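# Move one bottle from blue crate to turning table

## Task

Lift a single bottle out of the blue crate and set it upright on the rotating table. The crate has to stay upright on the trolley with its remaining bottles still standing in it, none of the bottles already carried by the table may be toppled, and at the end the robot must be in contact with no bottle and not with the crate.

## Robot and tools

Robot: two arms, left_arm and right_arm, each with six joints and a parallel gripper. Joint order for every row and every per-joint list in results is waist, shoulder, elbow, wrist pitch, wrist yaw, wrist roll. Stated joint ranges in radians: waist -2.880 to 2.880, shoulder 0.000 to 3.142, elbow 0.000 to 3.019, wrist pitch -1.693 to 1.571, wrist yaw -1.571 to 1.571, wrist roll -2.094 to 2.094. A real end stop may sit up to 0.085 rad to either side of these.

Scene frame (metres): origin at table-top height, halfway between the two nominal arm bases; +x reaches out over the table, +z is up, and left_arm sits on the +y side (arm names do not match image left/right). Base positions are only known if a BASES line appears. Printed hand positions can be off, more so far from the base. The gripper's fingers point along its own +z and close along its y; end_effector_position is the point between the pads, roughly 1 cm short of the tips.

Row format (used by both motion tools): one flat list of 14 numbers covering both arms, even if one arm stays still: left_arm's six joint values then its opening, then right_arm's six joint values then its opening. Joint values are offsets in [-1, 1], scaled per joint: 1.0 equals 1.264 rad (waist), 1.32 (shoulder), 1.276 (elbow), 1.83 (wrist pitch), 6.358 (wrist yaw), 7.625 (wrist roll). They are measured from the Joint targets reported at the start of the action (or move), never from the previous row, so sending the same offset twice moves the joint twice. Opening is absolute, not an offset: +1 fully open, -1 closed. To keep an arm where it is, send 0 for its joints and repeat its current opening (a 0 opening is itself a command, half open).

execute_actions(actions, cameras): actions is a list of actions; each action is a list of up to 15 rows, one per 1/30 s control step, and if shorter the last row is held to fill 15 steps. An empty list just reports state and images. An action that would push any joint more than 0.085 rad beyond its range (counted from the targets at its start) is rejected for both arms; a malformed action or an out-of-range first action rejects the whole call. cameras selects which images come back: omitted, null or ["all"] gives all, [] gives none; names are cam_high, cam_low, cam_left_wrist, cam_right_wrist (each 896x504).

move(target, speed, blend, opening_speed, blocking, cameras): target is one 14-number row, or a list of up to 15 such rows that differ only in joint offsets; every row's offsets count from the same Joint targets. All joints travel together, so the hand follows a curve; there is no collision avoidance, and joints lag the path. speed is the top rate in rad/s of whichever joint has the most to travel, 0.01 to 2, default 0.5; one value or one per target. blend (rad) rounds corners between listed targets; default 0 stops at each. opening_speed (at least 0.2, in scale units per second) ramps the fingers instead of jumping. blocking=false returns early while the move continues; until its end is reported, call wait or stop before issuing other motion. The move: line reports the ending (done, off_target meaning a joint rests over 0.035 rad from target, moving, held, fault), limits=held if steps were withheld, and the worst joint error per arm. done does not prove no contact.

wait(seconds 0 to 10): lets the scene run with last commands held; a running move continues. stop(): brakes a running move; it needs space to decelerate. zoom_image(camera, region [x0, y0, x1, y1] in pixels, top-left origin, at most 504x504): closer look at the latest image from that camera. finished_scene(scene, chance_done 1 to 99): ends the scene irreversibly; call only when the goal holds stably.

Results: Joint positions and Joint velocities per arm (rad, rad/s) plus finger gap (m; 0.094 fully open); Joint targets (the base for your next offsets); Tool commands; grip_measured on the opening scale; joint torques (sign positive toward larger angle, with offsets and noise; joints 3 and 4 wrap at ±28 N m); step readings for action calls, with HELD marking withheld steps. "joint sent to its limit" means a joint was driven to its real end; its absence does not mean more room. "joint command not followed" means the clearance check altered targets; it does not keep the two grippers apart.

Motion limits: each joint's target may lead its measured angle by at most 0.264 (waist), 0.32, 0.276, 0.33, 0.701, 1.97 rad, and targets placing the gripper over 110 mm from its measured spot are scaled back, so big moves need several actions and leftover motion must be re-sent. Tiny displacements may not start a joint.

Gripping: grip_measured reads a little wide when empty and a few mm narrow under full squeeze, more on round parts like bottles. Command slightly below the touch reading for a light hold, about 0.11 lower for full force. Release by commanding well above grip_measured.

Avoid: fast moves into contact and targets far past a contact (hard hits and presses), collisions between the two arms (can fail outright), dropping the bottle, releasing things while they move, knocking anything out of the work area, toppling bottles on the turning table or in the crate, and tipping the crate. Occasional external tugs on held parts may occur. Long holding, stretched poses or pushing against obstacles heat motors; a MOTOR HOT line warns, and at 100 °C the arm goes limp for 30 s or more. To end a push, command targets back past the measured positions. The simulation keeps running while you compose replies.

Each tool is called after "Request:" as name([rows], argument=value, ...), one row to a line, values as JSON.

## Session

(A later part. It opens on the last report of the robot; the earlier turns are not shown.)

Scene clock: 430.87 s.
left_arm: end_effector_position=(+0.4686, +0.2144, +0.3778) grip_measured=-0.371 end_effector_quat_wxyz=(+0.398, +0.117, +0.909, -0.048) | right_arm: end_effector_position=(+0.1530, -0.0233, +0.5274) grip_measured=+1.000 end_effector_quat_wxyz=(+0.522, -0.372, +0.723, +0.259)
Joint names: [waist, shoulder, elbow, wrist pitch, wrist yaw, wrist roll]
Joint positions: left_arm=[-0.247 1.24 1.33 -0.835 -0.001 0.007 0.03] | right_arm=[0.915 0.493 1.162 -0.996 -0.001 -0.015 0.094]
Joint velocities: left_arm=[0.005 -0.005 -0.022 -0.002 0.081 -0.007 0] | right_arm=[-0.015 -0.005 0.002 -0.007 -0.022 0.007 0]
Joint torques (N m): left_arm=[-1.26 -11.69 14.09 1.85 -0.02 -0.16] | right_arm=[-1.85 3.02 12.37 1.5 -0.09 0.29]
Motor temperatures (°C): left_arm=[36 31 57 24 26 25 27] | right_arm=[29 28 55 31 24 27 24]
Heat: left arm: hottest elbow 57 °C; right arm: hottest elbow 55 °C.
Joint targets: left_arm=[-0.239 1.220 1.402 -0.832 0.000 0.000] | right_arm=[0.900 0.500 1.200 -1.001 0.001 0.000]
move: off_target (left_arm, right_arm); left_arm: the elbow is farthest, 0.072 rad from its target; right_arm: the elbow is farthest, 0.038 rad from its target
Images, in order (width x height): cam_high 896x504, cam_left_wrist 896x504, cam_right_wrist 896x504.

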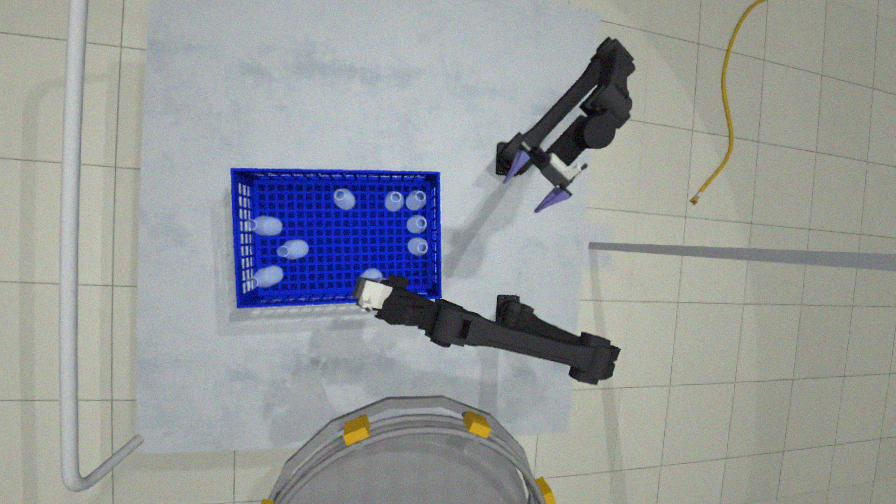

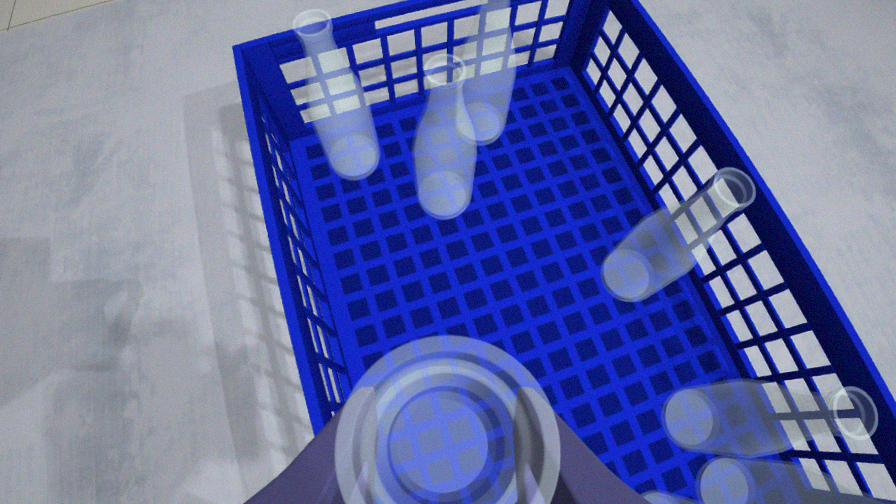

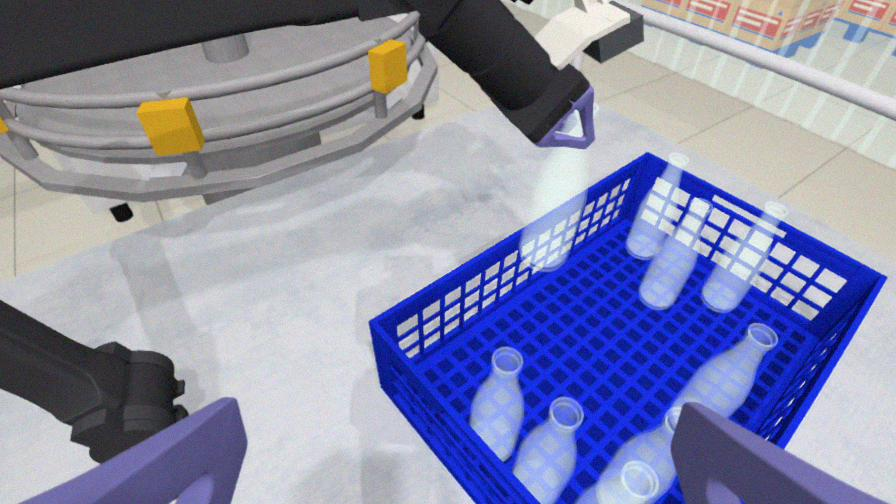

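Request:
move(target=[0.545, 0.0076, 0.4687, -0.3038, 0, 0, -0.6, 0.1978, 0, 0, 0.164, 0, 0, 1], speed=0.6, cameras=["cam_left_wrist", "cam_right_wrist", "cam_high", "cam_low"])

Scene clock: 469.47 s.
left_arm: end_effector_position=(+0.3619, +0.5359, +0.6004) grip_measured=-0.371 end_effector_quat_wxyz=(+0.415, -0.197, +0.883, +0.096) | right_arm: end_effector_position=(+0.1104, +0.0162, +0.5948) grip_measured=+1.000 end_effector_quat_wxyz=(+0.581, -0.400, +0.603, +0.372)
Joint names: [waist, shoulder, elbow, wrist pitch, wrist yaw, wrist roll]
Joint positions: left_arm=[0.449 1.24 1.941 -1.392 -0.001 0.007 0.03] | right_arm=[1.135 0.493 1.162 -0.716 0 -0.015 0.094]
Joint velocities: left_arm=[-0.005 -0.005 0.002 -0.022 0.007 -0.007 -0.001] | right_arm=[-0.005 -0.005 0.002 0.007 -0.022 0.022 0]
Joint torques (N m): left_arm=[-1.73 -8.59 11.3 1.91 0.02 -0.18] | right_arm=[0.62 3.02 12.38 2.22 -0.11 0.29]
Motor temperatures (°C): left_arm=[35 32 67 24 26 25 28] | right_arm=[29 28 56 31 24 27 24]
Heat: left arm: hottest elbow 67 °C; right arm: hottest elbow 56 °C.
Joint targets: left_arm=[0.450 1.230 2.000 -1.388 0.000 0.000] | right_arm=[1.150 0.500 1.200 -0.701 0.001 0.000]
move: off_target (left_arm, right_arm); left_arm: the elbow is farthest, 0.059 rad from its target; right_arm: the elbow is farthest, 0.038 rad from its target

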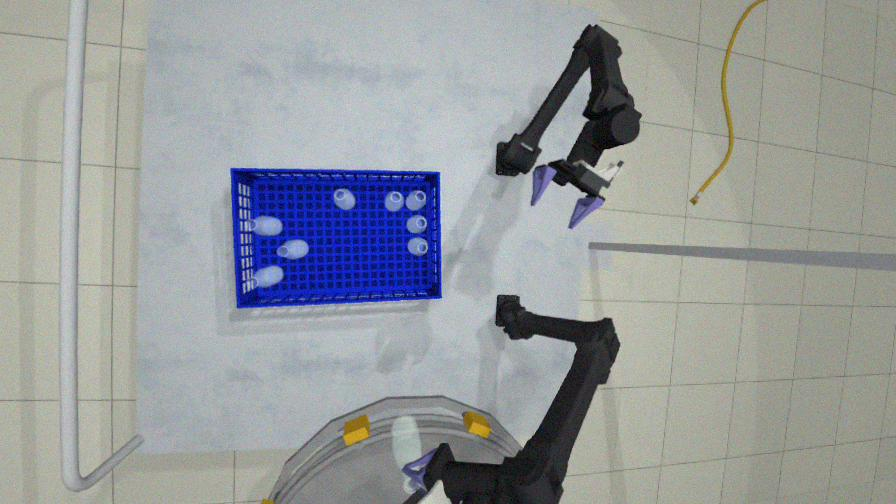

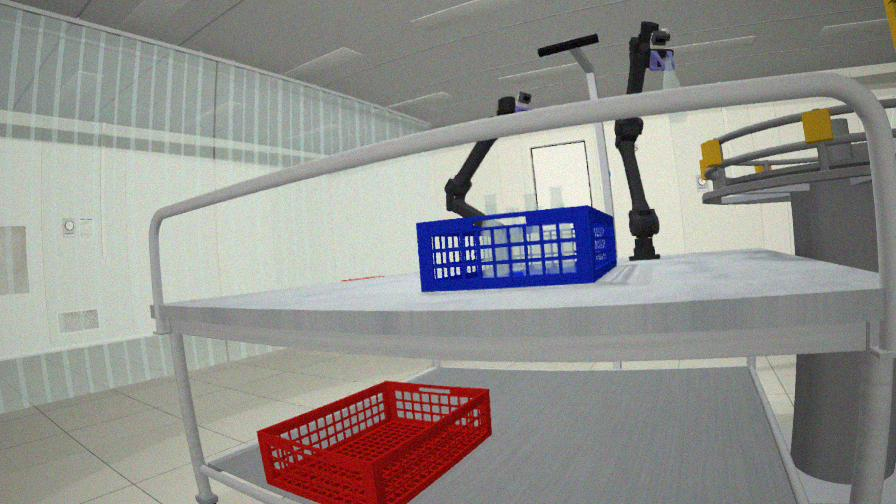

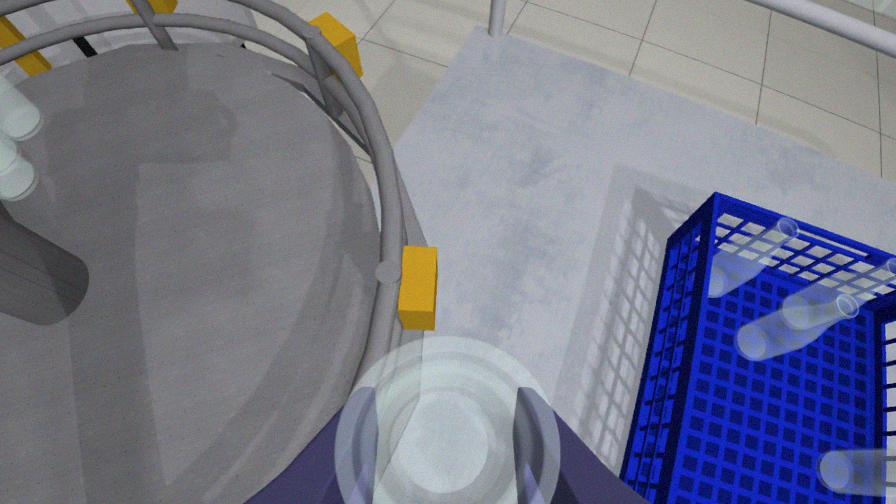

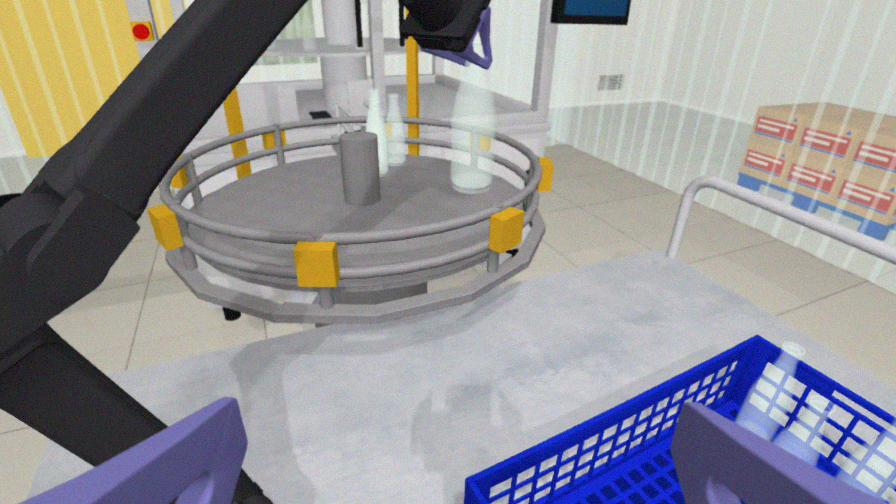

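Request:
move([
  [0.2769, 0.1061, 0.0470, 0.0437, 0, 0, -0.6, 0, 0, 0, 0, 0, 0, 1],
  [0.2769, 0.1227, -0.1920, 0.2191, 0, 0, -0.6, 0, 0, 0, 0, 0, 0, 1],
], speed=0.5, blend=0.03, cameras=["cam_left_wrist", "cam_right_wrist"])

Scene clock: 502.20 s.
left_arm: end_effector_position=(+0.3668, +0.7616, +0.4740) grip_measured=-0.371 end_effector_quat_wxyz=(+0.387, -0.350, +0.836, +0.166) | right_arm: end_effector_position=(+0.1103, +0.0163, +0.5949) grip_measured=+1.000 end_effector_quat_wxyz=(+0.581, -0.400, +0.603, +0.373)
Joint names: [waist, shoulder, elbow, wrist pitch, wrist yaw, wrist roll]
Joint positions: left_arm=[0.802 1.417 1.73 -1.014 -0.001 0.007 0.03] | right_arm=[1.135 0.493 1.162 -0.716 0 -0.015 0.094]
Joint velocities: left_arm=[-0.024 -0.005 -0.002 -0.002 -0.007 -0.037 -0.001] | right_arm=[-0.005 0.015 -0.007 0.007 0.022 -0.007 0]
Joint torques (N m): left_arm=[-1.55 -14.15 10.45 2.82 0.02 -0.19] | right_arm=[0.67 2.96 12.37 2.22 -0.11 0.29]
Motor temperatures (°C): left_arm=[35 31 60 24 26 25 28] | right_arm=[29 28 56 31 24 27 24]
Heat: left arm: hottest elbow 60 °C; right arm: hottest elbow 56 °C.
Joint targets: left_arm=[0.800 1.392 1.755 -0.987 0.000 0.000] | right_arm=[1.150 0.500 1.200 -0.701 0.001 0.000]
move: off_target (right_arm); right_arm: the elbow is farthest, 0.038 rad from its target
Images, in order (width x height): cam_left_wrist 896x504, cam_right_wrist 896x504.

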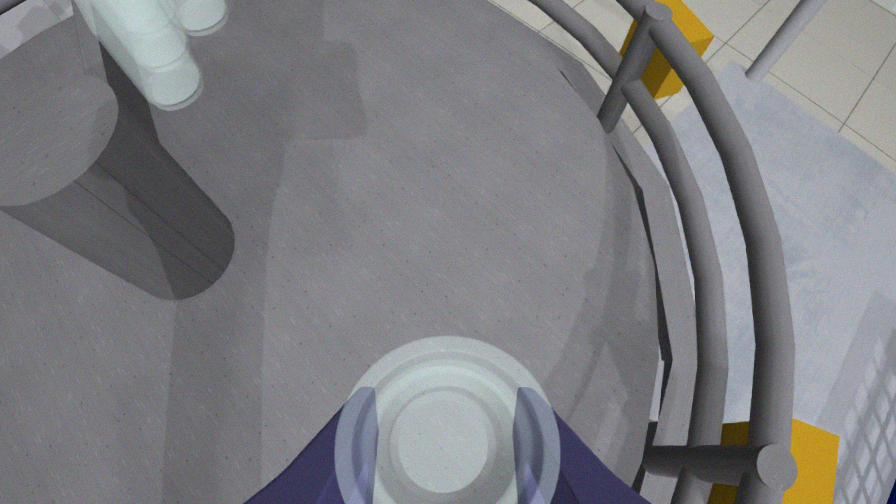

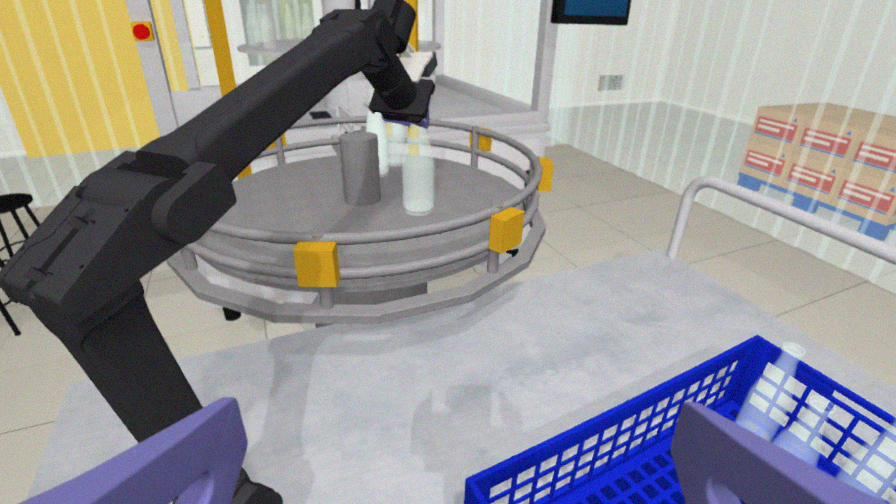

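Request:
move(target=[0, -0.0205, -0.1254, 0.0760, 0, 0, -0.6, 0, 0, 0, 0, 0, 0, 1], speed=0.25, cameras=["cam_left_wrist", "cam_right_wrist"])

Request:
zoom_image(camera="cam_right_wrist", region=[300, 80, 560, 290])

Scene clock: 539.13 s.
left_arm: end_effector_position=(+0.3707, +0.7656, +0.4245) grip_measured=-0.371 end_effector_quat_wxyz=(+0.389, -0.350, +0.836, +0.166) | right_arm: end_effector_position=(+0.1103, +0.0163, +0.5949) grip_measured=+1.000 end_effector_quat_wxyz=(+0.581, -0.400, +0.603, +0.373)
Joint names: [waist, shoulder, elbow, wrist pitch, wrist yaw, wrist roll]
Joint positions: left_arm=[0.802 1.397 1.574 -0.875 -0.001 0.007 0.03] | right_arm=[1.135 0.493 1.162 -0.716 0 -0.015 0.094]
Joint velocities: left_arm=[-0.005 -0.015 0.007 -0.002 -0.081 0.007 -0.001] | right_arm=[-0.015 -0.005 -0.002 0.002 0.007 -0.051 0]
Joint torques (N m): left_arm=[-2.02 -14.51 10.18 2.76 0.01 -0.15] | right_arm=[0.62 2.9 12.37 2.22 -0.11 0.29]
Motor temperatures (°C): left_arm=[35 33 55 24 25 25 29] | right_arm=[29 28 57 31 24 27 24]
Heat: left arm: hottest elbow 55 °C; right arm: hottest elbow 57 °C.
Joint targets: left_arm=[0.800 1.365 1.595 -0.848 0.000 0.000] | right_arm=[1.150 0.500 1.200 -0.701 0.001 0.000]
move: off_target (right_arm); right_arm: the elbow is farthest, 0.038 rad from its target
Images, in order (width x height): cam_left_wrist 896x504, cam_right_wrist 896x504.

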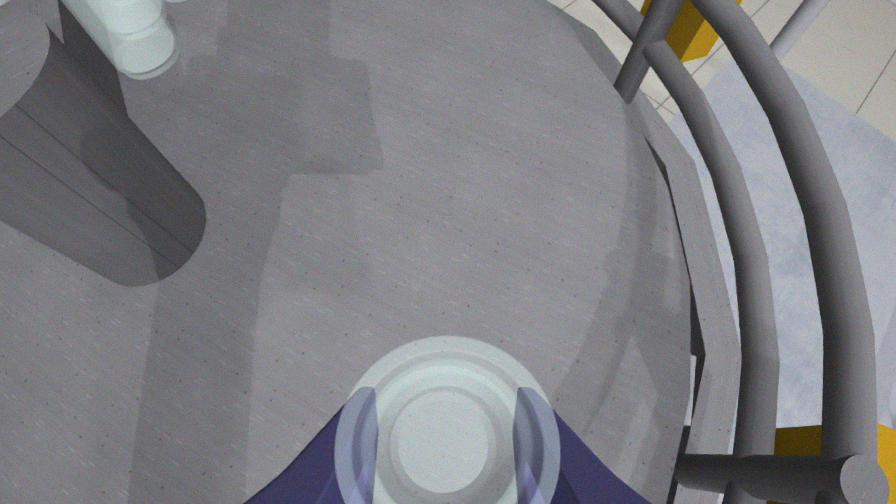

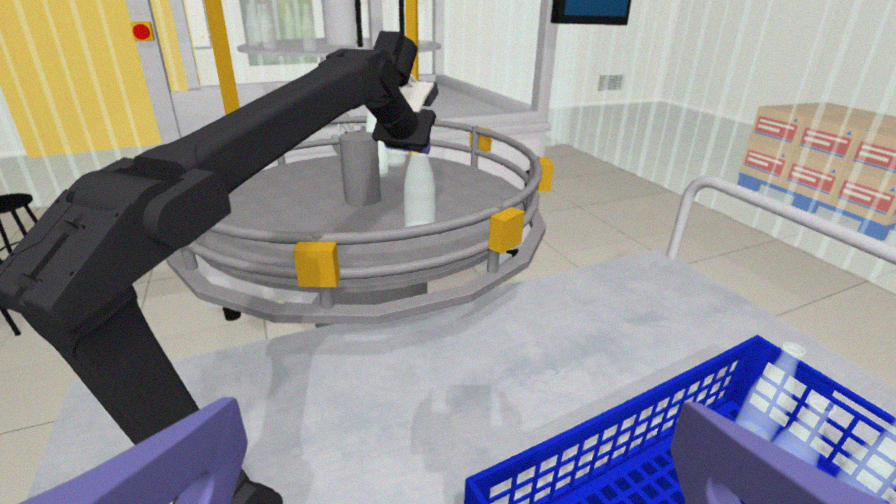

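Scaled by 1.938 from the camera's 896x504 image, which has a finer 1280x720 frame.

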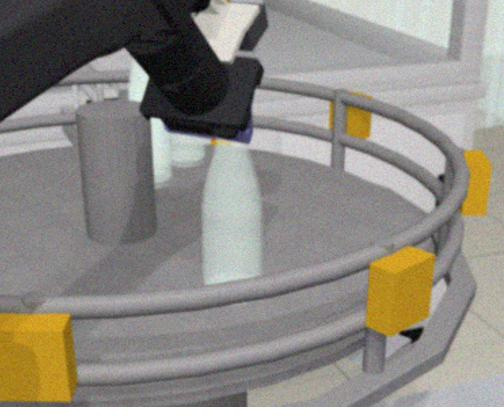

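Request:
move(target=[0, -0.0017, -0.0226, 0.0145, 0, 0, -0.6, 0, 0, 0, 0, 0, 0, 1], speed=0.1, cameras=["cam_left_wrist", "cam_right_wrist"])

Request:
zoom_image(camera="cam_right_wrist", region=[300, 80, 560, 290])

Scene clock: 565.53 s.
left_arm: end_effector_position=(+0.3716, +0.7665, +0.4141) grip_measured=-0.371 end_effector_quat_wxyz=(+0.389, -0.350, +0.836, +0.166) | right_arm: end_effector_position=(+0.1103, +0.0163, +0.5949) grip_measured=+1.000 end_effector_quat_wxyz=(+0.581, -0.400, +0.603, +0.373)
Joint names: [waist, shoulder, elbow, wrist pitch, wrist yaw, wrist roll]
Joint positions: left_arm=[0.802 1.397 1.547 -0.848 -0.001 0.007 0.03] | right_arm=[1.135 0.493 1.162 -0.716 0 -0.015 0.094]
Joint velocities: left_arm=[0.015 0.015 0.007 -0.012 0.022 -0.051 0] | right_arm=[-0.005 -0.005 -0.012 -0.002 -0.007 0.022 0]
Joint torques (N m): left_arm=[-1.96 -14.56 10.29 3.12 -0.03 -0.16] | right_arm=[0.67 2.96 12.38 2.21 -0.11 0.29]
Motor temperatures (°C): left_arm=[35 33 55 24 25 25 29] | right_arm=[28 28 57 30 24 27 23]
Heat: left arm: hottest elbow 55 °C; right arm: hottest elbow 57 °C.
Joint targets: left_arm=[0.800 1.363 1.566 -0.821 0.000 0.000] | right_arm=[1.150 0.500 1.200 -0.701 0.001 0.000]
move: off_target (right_arm); right_arm: the elbow is farthest, 0.038 rad from its target
Images, in order (width x height): cam_left_wrist 896x504, cam_right_wrist 896x504.

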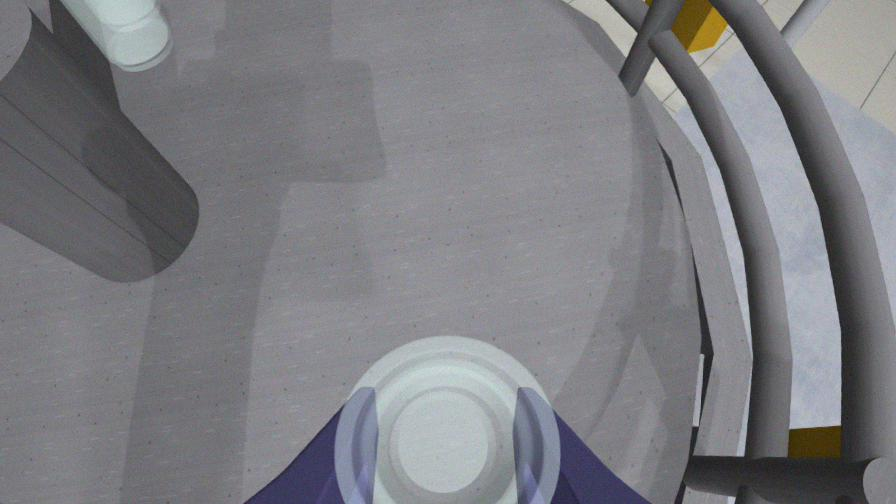

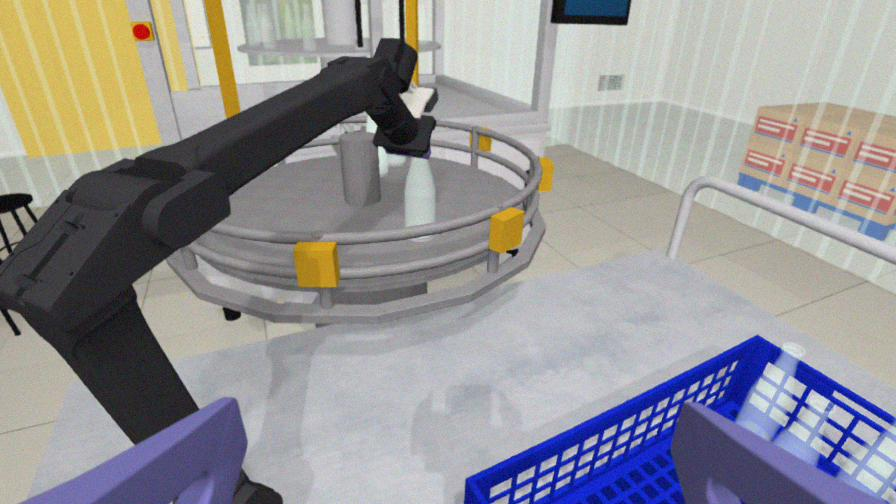

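Scaled by 1.938 from the camera's 896x504 image, which has a finer 1280x720 frame.

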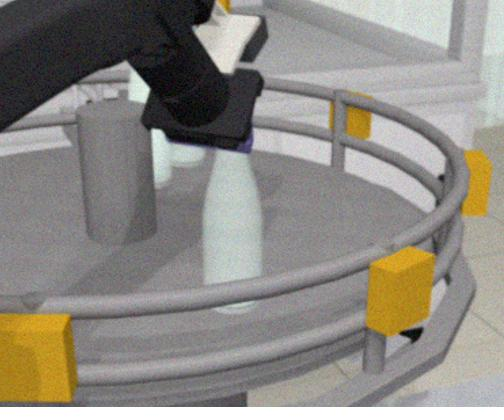

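Request:
zoom_image(camera="cam_right_wrist", region=[360, 180, 500, 270])

Scaled by 3.600 from the camera's 896x504 image, which has a finer 1280x720 frame.

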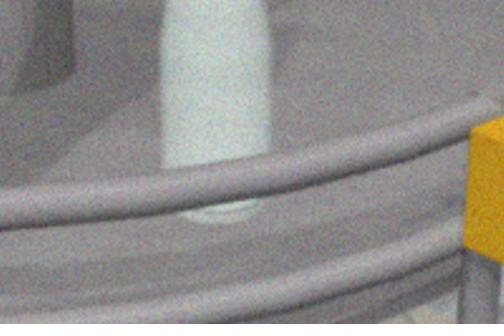

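Request:
move(target=[0, -0.0017, -0.0226, 0.0145, 0, 0, -0.6, 0, 0, 0, 0, 0, 0, 1], speed=0.1, cameras=["cam_left_wrist", "cam_right_wrist"])

Request:
zoom_image(camera="cam_right_wrist", region=[360, 130, 500, 270])

Scene clock: 574.63 s.
left_arm: end_effector_position=(+0.3722, +0.7672, +0.4055) grip_measured=-0.371 end_effector_quat_wxyz=(+0.390, -0.350, +0.835, +0.167) | right_arm: end_effector_position=(+0.1103, +0.0163, +0.5949) grip_measured=+1.000 end_effector_quat_wxyz=(+0.581, -0.400, +0.603, +0.373)
Joint names: [waist, shoulder, elbow, wrist pitch, wrist yaw, wrist roll]
Joint positions: left_arm=[0.802 1.394 1.52 -0.821 -0.001 0.007 0.03] | right_arm=[1.135 0.493 1.162 -0.716 0 -0.015 0.094]
Joint velocities: left_arm=[-0.015 -0.005 -0.017 -0.022 -0.022 0.022 0] | right_arm=[-0.005 -0.005 -0.012 0.007 -0.022 -0.037 0]
Joint torques (N m): left_arm=[-1.55 -14.27 10.14 2.81 -0.02 -0.19] | right_arm=[0.62 2.96 12.4 2.22 -0.11 0.29]
Motor temperatures (°C): left_arm=[35 33 55 24 25 25 29] | right_arm=[28 28 57 30 24 27 23]
Heat: left arm: hottest elbow 55 °C; right arm: hottest elbow 57 °C.
Joint targets: left_arm=[0.800 1.361 1.537 -0.795 0.000 0.000] | right_arm=[1.150 0.500 1.200 -0.701 0.001 0.000]
move: off_target (right_arm); right_arm: the elbow is farthest, 0.038 rad from its target
Images, in order (width x height): cam_left_wrist 896x504, cam_right_wrist 896x504.

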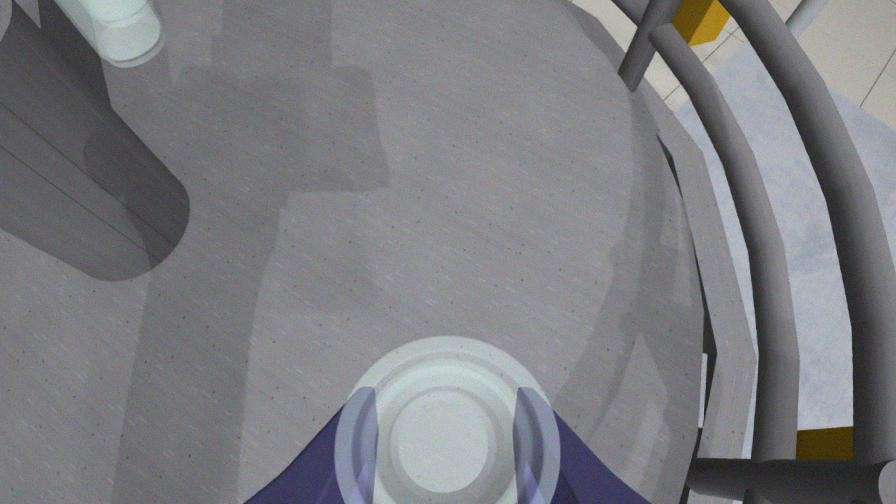

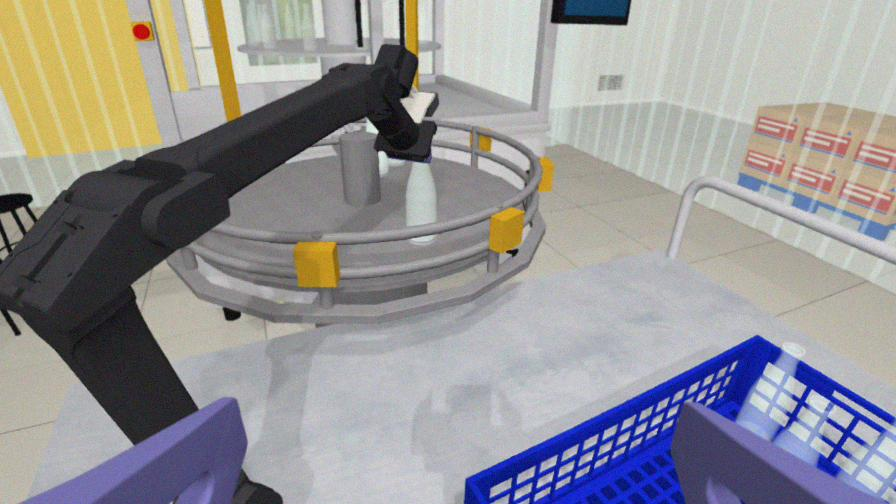

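Scaled by 3.600 from the camera's 896x504 image, which has a finer 1280x720 frame.

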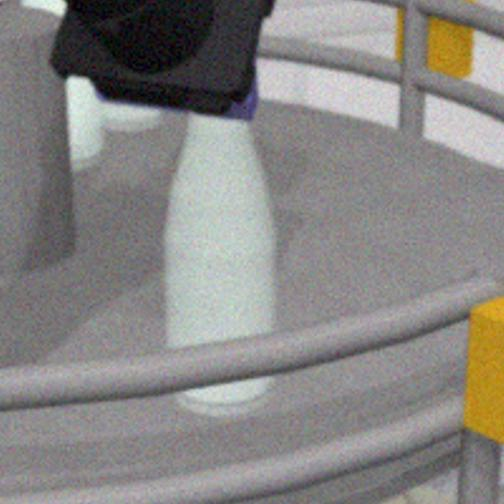

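Request:
move(target=[0, -0.0017, -0.0226, 0.0145, 0, 0, -0.6, 0, 0, 0, 0, 0, 0, 1], speed=0.1, cameras=["cam_left_wrist", "cam_right_wrist"])

Request:
zoom_image(camera="cam_right_wrist", region=[360, 130, 500, 270])

Scene clock: 582.67 s.
left_arm: end_effector_position=(+0.3726, +0.7669, +0.4059) grip_measured=-0.371 end_effector_quat_wxyz=(+0.401, -0.349, +0.830, +0.169) | right_arm: end_effector_position=(+0.1103, +0.0163, +0.5949) grip_measured=+1.000 end_effector_quat_wxyz=(+0.581, -0.400, +0.603, +0.373)
Joint names: [waist, shoulder, elbow, wrist pitch, wrist yaw, wrist roll]
Joint positions: left_arm=[0.802 1.383 1.497 -0.784 0.002 0.002 0.03] | right_arm=[1.135 0.493 1.162 -0.716 0 -0.015 0.094]
Joint velocities: left_arm=[0.005 -0.005 0.022 -0.007 -0.007 0.022 0] | right_arm=[-0.015 -0.015 0.002 0.002 0.037 -0.022 0]
Joint torques (N m): left_arm=[-1.73 -13.98 9.62 2.45 -0.1 -0.12] | right_arm=[0.67 2.96 12.38 2.22 -0.11 0.29]
Motor temperatures (°C): left_arm=[35 33 56 24 25 25 29] | right_arm=[28 28 58 30 24 27 23]
Heat: left arm: hottest elbow 56 °C; right arm: hottest elbow 58 °C.
Joint targets: left_arm=[0.800 1.358 1.509 -0.768 0.000 0.000] | right_arm=[1.150 0.500 1.200 -0.701 0.001 0.000]
move: off_target (right_arm); right_arm: the elbow is farthest, 0.038 rad from its target
Images, in order (width x height): cam_left_wrist 896x504, cam_right_wrist 896x504.

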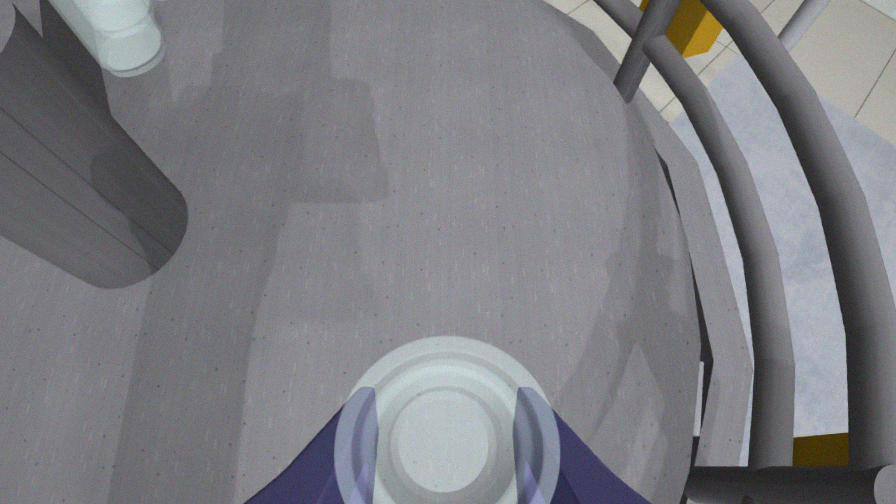

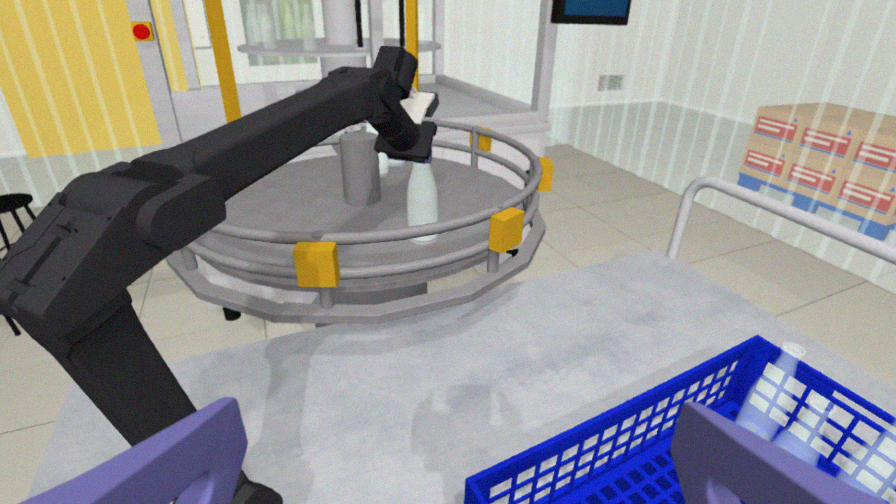

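Scaled by 3.600 from the camera's 896x504 image, which has a finer 1280x720 frame.

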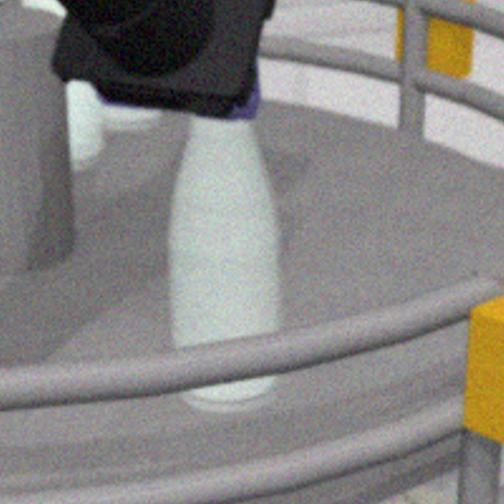

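Request:
execute_actions([
  [[0,0,0,0,0,0,1,0,0,0,0,0,0,1],[0,0,0,0,0,0,1,0,0,0,0,0,0,1],[0,0,0,0,0,0,1,0,0,0,0,0,0,1],[0,0,0,0,0,0,1,0,0,0,0,0,0,1],[0,0,0,0,0,0,1,0,0,0,0,0,0,1],[-0.0002,-0.0005,0.0002,-0.0005,0,0,1,0,0,0,0,0,0,1],[-0.0006,-0.0022,0.0007,-0.0021,0,0,1,0,0,0,0,0,0,1],[-0.0014,-0.0048,0.0015,-0.0047,0,0,1,0,0,0,0,0,0,1],[-0.0024,-0.0085,0.0027,-0.0083,0,0,1,0,0,0,0,0,0,1],[-0.0038,-0.0131,0.0041,-0.0128,0,0,1,0,0,0,0,0,0,1],[-0.0054,-0.0186,0.0058,-0.0181,0,0,1,0,0,0,0,0,0,1],[-0.0072,-0.0249,0.0078,-0.0243,0,0,1,0,0,0,0,0,0,1],[-0.0092,-0.0318,0.0100,-0.0311,0,0,1,0,0,0,0,0,0,1],[-0.0114,-0.0394,0.0124,-0.0384,0,0,1,0,0,0,0,0,0,1],[-0.0137,-0.0474,0.0149,-0.0463,0,0,1,0,0,0,0,0,0,1]],
  [[-0.0024,-0.0083,0.0026,-0.0081,0,0,1,0,0,0,0,0,0,1],[-0.0049,-0.0169,0.0053,-0.0165,0,0,1,0,0,0,0,0,0,1],[-0.0074,-0.0255,0.0080,-0.0249,0,0,1,0,0,0,0,0,0,1],[-0.0098,-0.0340,0.0107,-0.0332,0,0,1,0,0,0,0,0,0,1],[-0.0122,-0.0424,0.0133,-0.0414,0,0,1,0,0,0,0,0,0,1],[-0.0145,-0.0504,0.0158,-0.0492,0,0,1,0,0,0,0,0,0,1],[-0.0167,-0.0579,0.0182,-0.0566,0,0,1,0,0,0,0,0,0,1],[-0.0187,-0.0649,0.0204,-0.0634,0,0,1,0,0,0,0,0,0,1],[-0.0206,-0.0712,0.0224,-0.0695,0,0,1,0,0,0,0,0,0,1],[-0.0221,-0.0766,0.0241,-0.0749,0,0,1,0,0,0,0,0,0,1],[-0.0235,-0.0813,0.0255,-0.0794,0,0,1,0,0,0,0,0,0,1],[-0.0245,-0.0849,0.0267,-0.0829,0,0,1,0,0,0,0,0,0,1],[-0.0253,-0.0876,0.0275,-0.0855,0,0,1,0,0,0,0,0,0,1],[-0.0258,-0.0892,0.0280,-0.0871,0,0,1,0,0,0,0,0,0,1],[-0.0259,-0.0897,0.0282,-0.0876,0,0,1,0,0,0,0,0,0,1]],
], cameras=["cam_left_wrist", "cam_right_wrist"])

Scene clock: 621.33 s.
left_arm: end_effector_position=(+0.3199, +0.6799, +0.4813) grip_measured=+0.998 end_effector_quat_wxyz=(+0.407, -0.332, +0.836, +0.159) | right_arm: end_effector_position=(+0.1103, +0.0163, +0.5949) grip_measured=+1.000 end_effector_quat_wxyz=(+0.581, -0.400, +0.603, +0.373)
Joint names: [waist, shoulder, elbow, wrist pitch, wrist yaw, wrist roll]
Joint positions: left_arm=[0.756 1.175 1.515 -1.008 0.003 -0.003 0.094] | right_arm=[1.135 0.493 1.162 -0.716 0 -0.015 0.094]
Joint velocities: left_arm=[-0.005 -0.015 -0.017 0.007 -0.037 0.022 -0.001] | right_arm=[-0.015 -0.015 -0.002 0.012 -0.007 -0.037 0]
Joint torques (N m): left_arm=[-2.61 -8.35 12.11 1.5 -0.18 -0.1] | right_arm=[0.67 3.02 12.38 2.22 -0.11 0.29]
Motor temperatures (°C): left_arm=[34 35 55 24 25 25 29] | right_arm=[28 27 58 30 24 26 23]
Heat: left arm: hottest elbow 55 °C; right arm: hottest elbow 58 °C.
Joint targets: left_arm=[0.750 1.177 1.564 -1.013 0.000 0.000] | right_arm=[1.150 0.500 1.200 -0.701 0.001 0.000]
Step readings (joint positions of left_arm | right_arm):
0: [0.799 1.381 1.493 -0.779 0.003 -0.003] | [1.135 0.493 1.162 -0.716 0.000 -0.015]
1: [0.799 1.381 1.493 -0.779 0.003 -0.003] | [1.135 0.493 1.162 -0.716 0.000 -0.015]
2: [0.799 1.380 1.493 -0.779 0.003 -0.003] | [1.135 0.493 1.162 -0.716 0.000 -0.015]
4: [0.799 1.379 1.493 -0.779 0.003 -0.003] | [1.135 0.493 1.162 -0.716 0.000 -0.015]
8: [0.799 1.375 1.493 -0.779 0.003 -0.003] | [1.135 0.493 1.162 -0.716 0.000 -0.015]
15: [0.799 1.358 1.493 -0.799 0.003 -0.003] | [1.135 0.493 1.162 -0.716 0.000 -0.015]
16: [0.798 1.352 1.493 -0.808 0.003 -0.003] | [1.135 0.493 1.162 -0.716 0.000 -0.015]
17: [0.797 1.346 1.493 -0.819 0.003 -0.003] | [1.135 0.493 1.162 -0.716 0.000 -0.015]
19: [0.793 1.327 1.493 -0.845 0.003 -0.003] | [1.135 0.493 1.162 -0.716 0.000 -0.015]
23: [0.780 1.279 1.493 -0.900 0.003 -0.003] | [1.135 0.493 1.162 -0.716 0.000 -0.015]
30: [0.759 1.196 1.503 -0.982 0.003 -0.003] | [1.135 0.493 1.162 -0.716 0.000 -0.015]
Images, in order (width x height): cam_left_wrist 896x504, cam_right_wrist 896x504.

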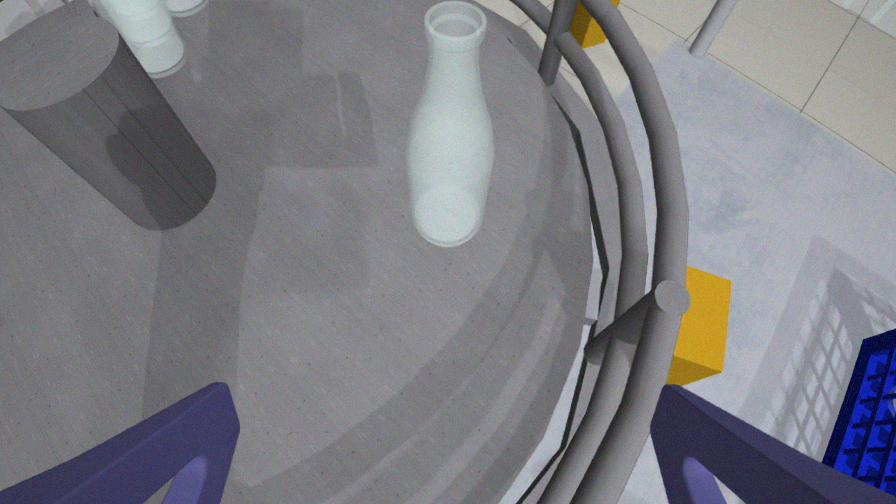

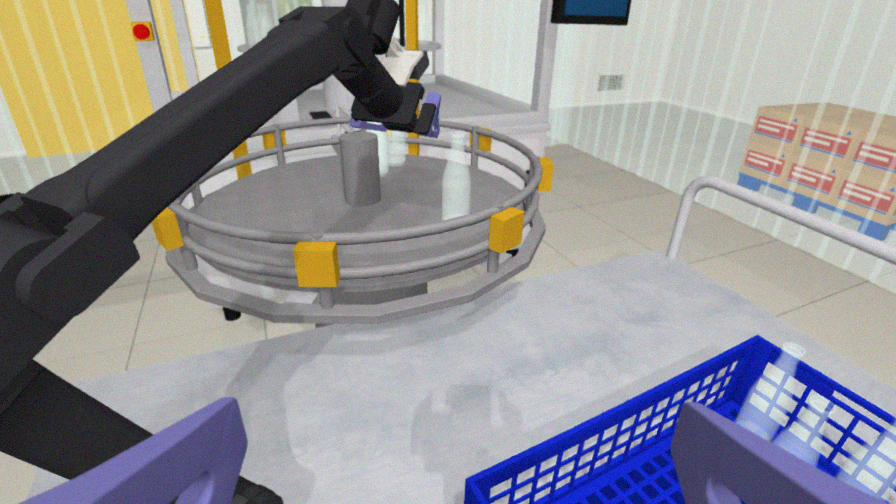

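Request:
wait(seconds=3, cameras=["cam_right_wrist", "cam_left_wrist"])

Scene clock: 629.70 s.
left_arm: end_effector_position=(+0.3199, +0.6799, +0.4813) grip_measured=+0.998 end_effector_quat_wxyz=(+0.407, -0.332, +0.836, +0.159) | right_arm: end_effector_position=(+0.1103, +0.0163, +0.5949) grip_measured=+1.000 end_effector_quat_wxyz=(+0.581, -0.400, +0.603, +0.373)
Joint names: [waist, shoulder, elbow, wrist pitch, wrist yaw, wrist roll]
Joint positions: left_arm=[0.756 1.175 1.515 -1.008 0.003 -0.003 0.094] | right_arm=[1.135 0.493 1.162 -0.716 0 -0.015 0.094]
Joint velocities: left_arm=[-0.015 -0.015 0.007 -0.007 -0.022 -0.037 0] | right_arm=[0.015 -0.005 -0.017 0.007 -0.066 0.066 0]
Joint torques (N m): left_arm=[-1.96 -8.53 12.07 1.62 -0.16 -0.06] | right_arm=[0.62 3.02 12.38 2.22 -0.11 0.29]
Motor temperatures (°C): left_arm=[34 34 56 24 25 25 28] | right_arm=[28 27 58 30 24 26 23]
Heat: left arm: hottest elbow 56 °C; right arm: hottest elbow 58 °C.
Joint targets: left_arm=[0.750 1.177 1.564 -1.013 0.000 0.000] | right_arm=[1.150 0.500 1.200 -0.701 0.001 0.000]
Tool commands: left_gripper/opening=+1.0 right_gripper/opening=+1.0
wait: 3.00 s; at rest from the start
Images, in order (width x height): cam_left_wrist 896x504, cam_right_wrist 896x504.

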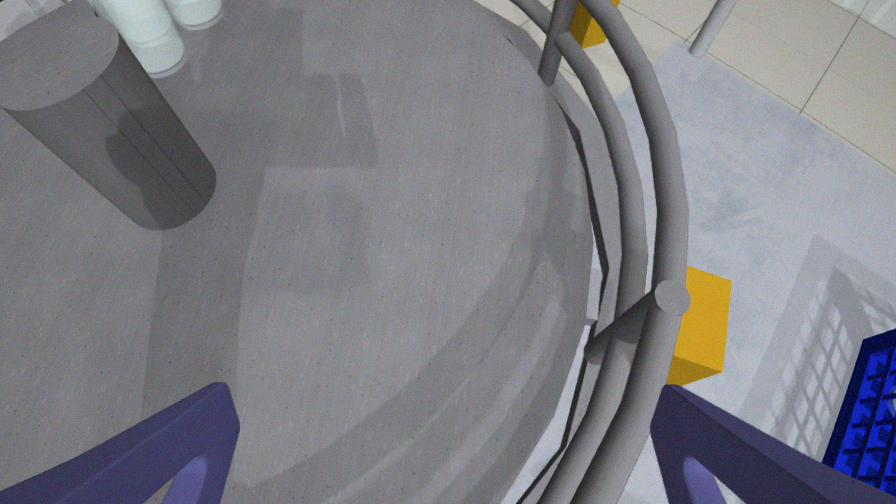

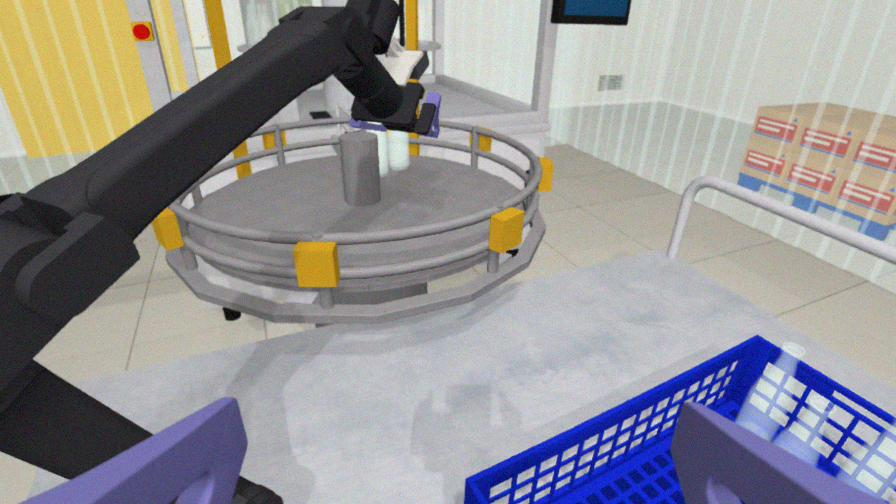

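Request:
zoom_image(camera="cam_right_wrist", region=[310, 80, 470, 220])

Request:
zoom_image(camera="cam_left_wrist", region=[0, 0, 300, 250])

Scaled by 3.150 from the camera's 896x504 image, which has a finer 1280x720 frame.

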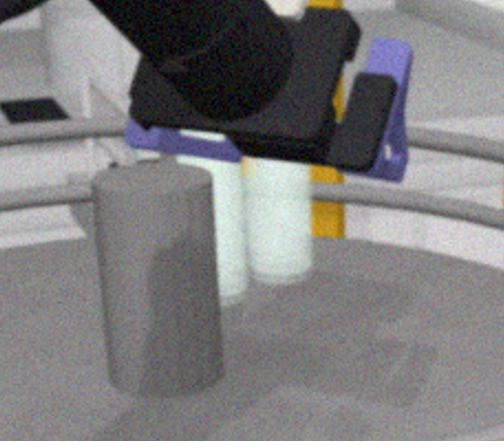

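Scaled by 1.680 from the camera's 896x504 image, which has a finer 1280x720 frame.

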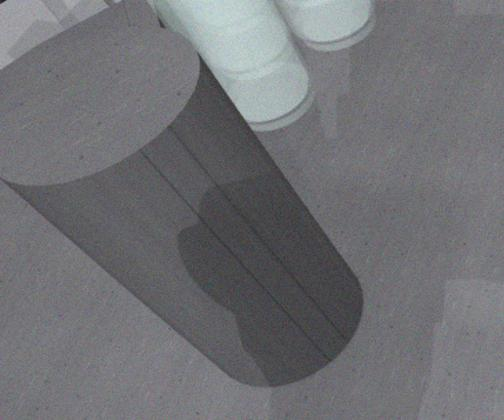

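Request:
execute_actions(actions=[], cameras=["cam_low", "cam_high"])

Scene clock: 635.83 s.
left_arm: end_effector_position=(+0.3199, +0.6799, +0.4813) grip_measured=+0.998 end_effector_quat_wxyz=(+0.407, -0.332, +0.836, +0.159) | right_arm: end_effector_position=(+0.1103, +0.0163, +0.5949) grip_measured=+1.000 end_effector_quat_wxyz=(+0.581, -0.400, +0.603, +0.373)
Joint names: [waist, shoulder, elbow, wrist pitch, wrist yaw, wrist roll]
Joint positions: left_arm=[0.756 1.175 1.515 -1.008 0.003 -0.003 0.094] | right_arm=[1.135 0.493 1.162 -0.716 0 -0.015 0.094]
Joint velocities: left_arm=[-0.005 0.005 0.012 -0.002 0.022 -0.022 -0.001] | right_arm=[-0.015 0.005 -0.002 0.007 -0.051 0.022 0]
Joint torques (N m): left_arm=[-2.43 -8.23 12.03 1.47 -0.14 -0.08] | right_arm=[0.62 2.96 12.38 2.21 -0.11 0.29]
Motor temperatures (°C): left_arm=[34 33 57 24 25 25 28] | right_arm=[28 27 58 30 24 26 23]
Heat: left arm: hottest elbow 57 °C; right arm: hottest elbow 58 °C.
Joint targets: left_arm=[0.750 1.177 1.564 -1.013 0.000 0.000] | right_arm=[1.150 0.500 1.200 -0.701 0.001 0.000]
Tool commands: left_gripper/opening=+1.0 right_gripper/opening=+1.0
Images, in order (width x height): cam_high 896x504, cam_low 896x504.

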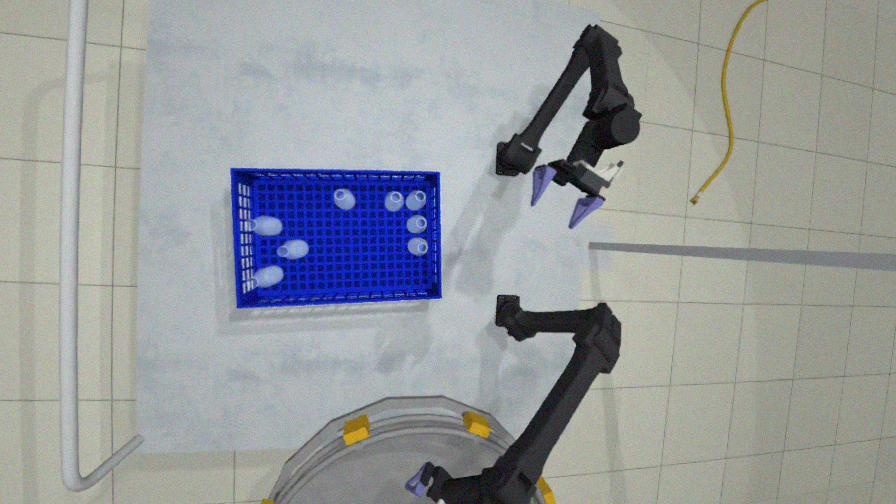

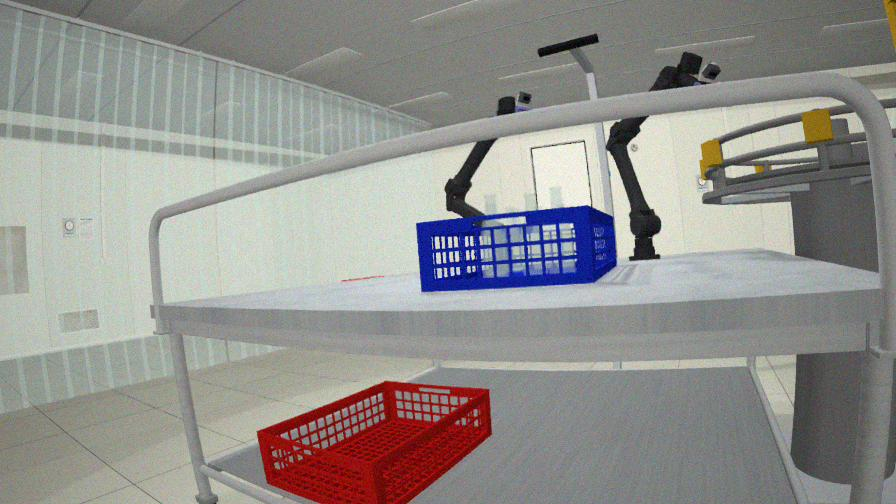

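Request:
finished_scene(scene=1, chance_done=92)

The scene is finished: the task was done.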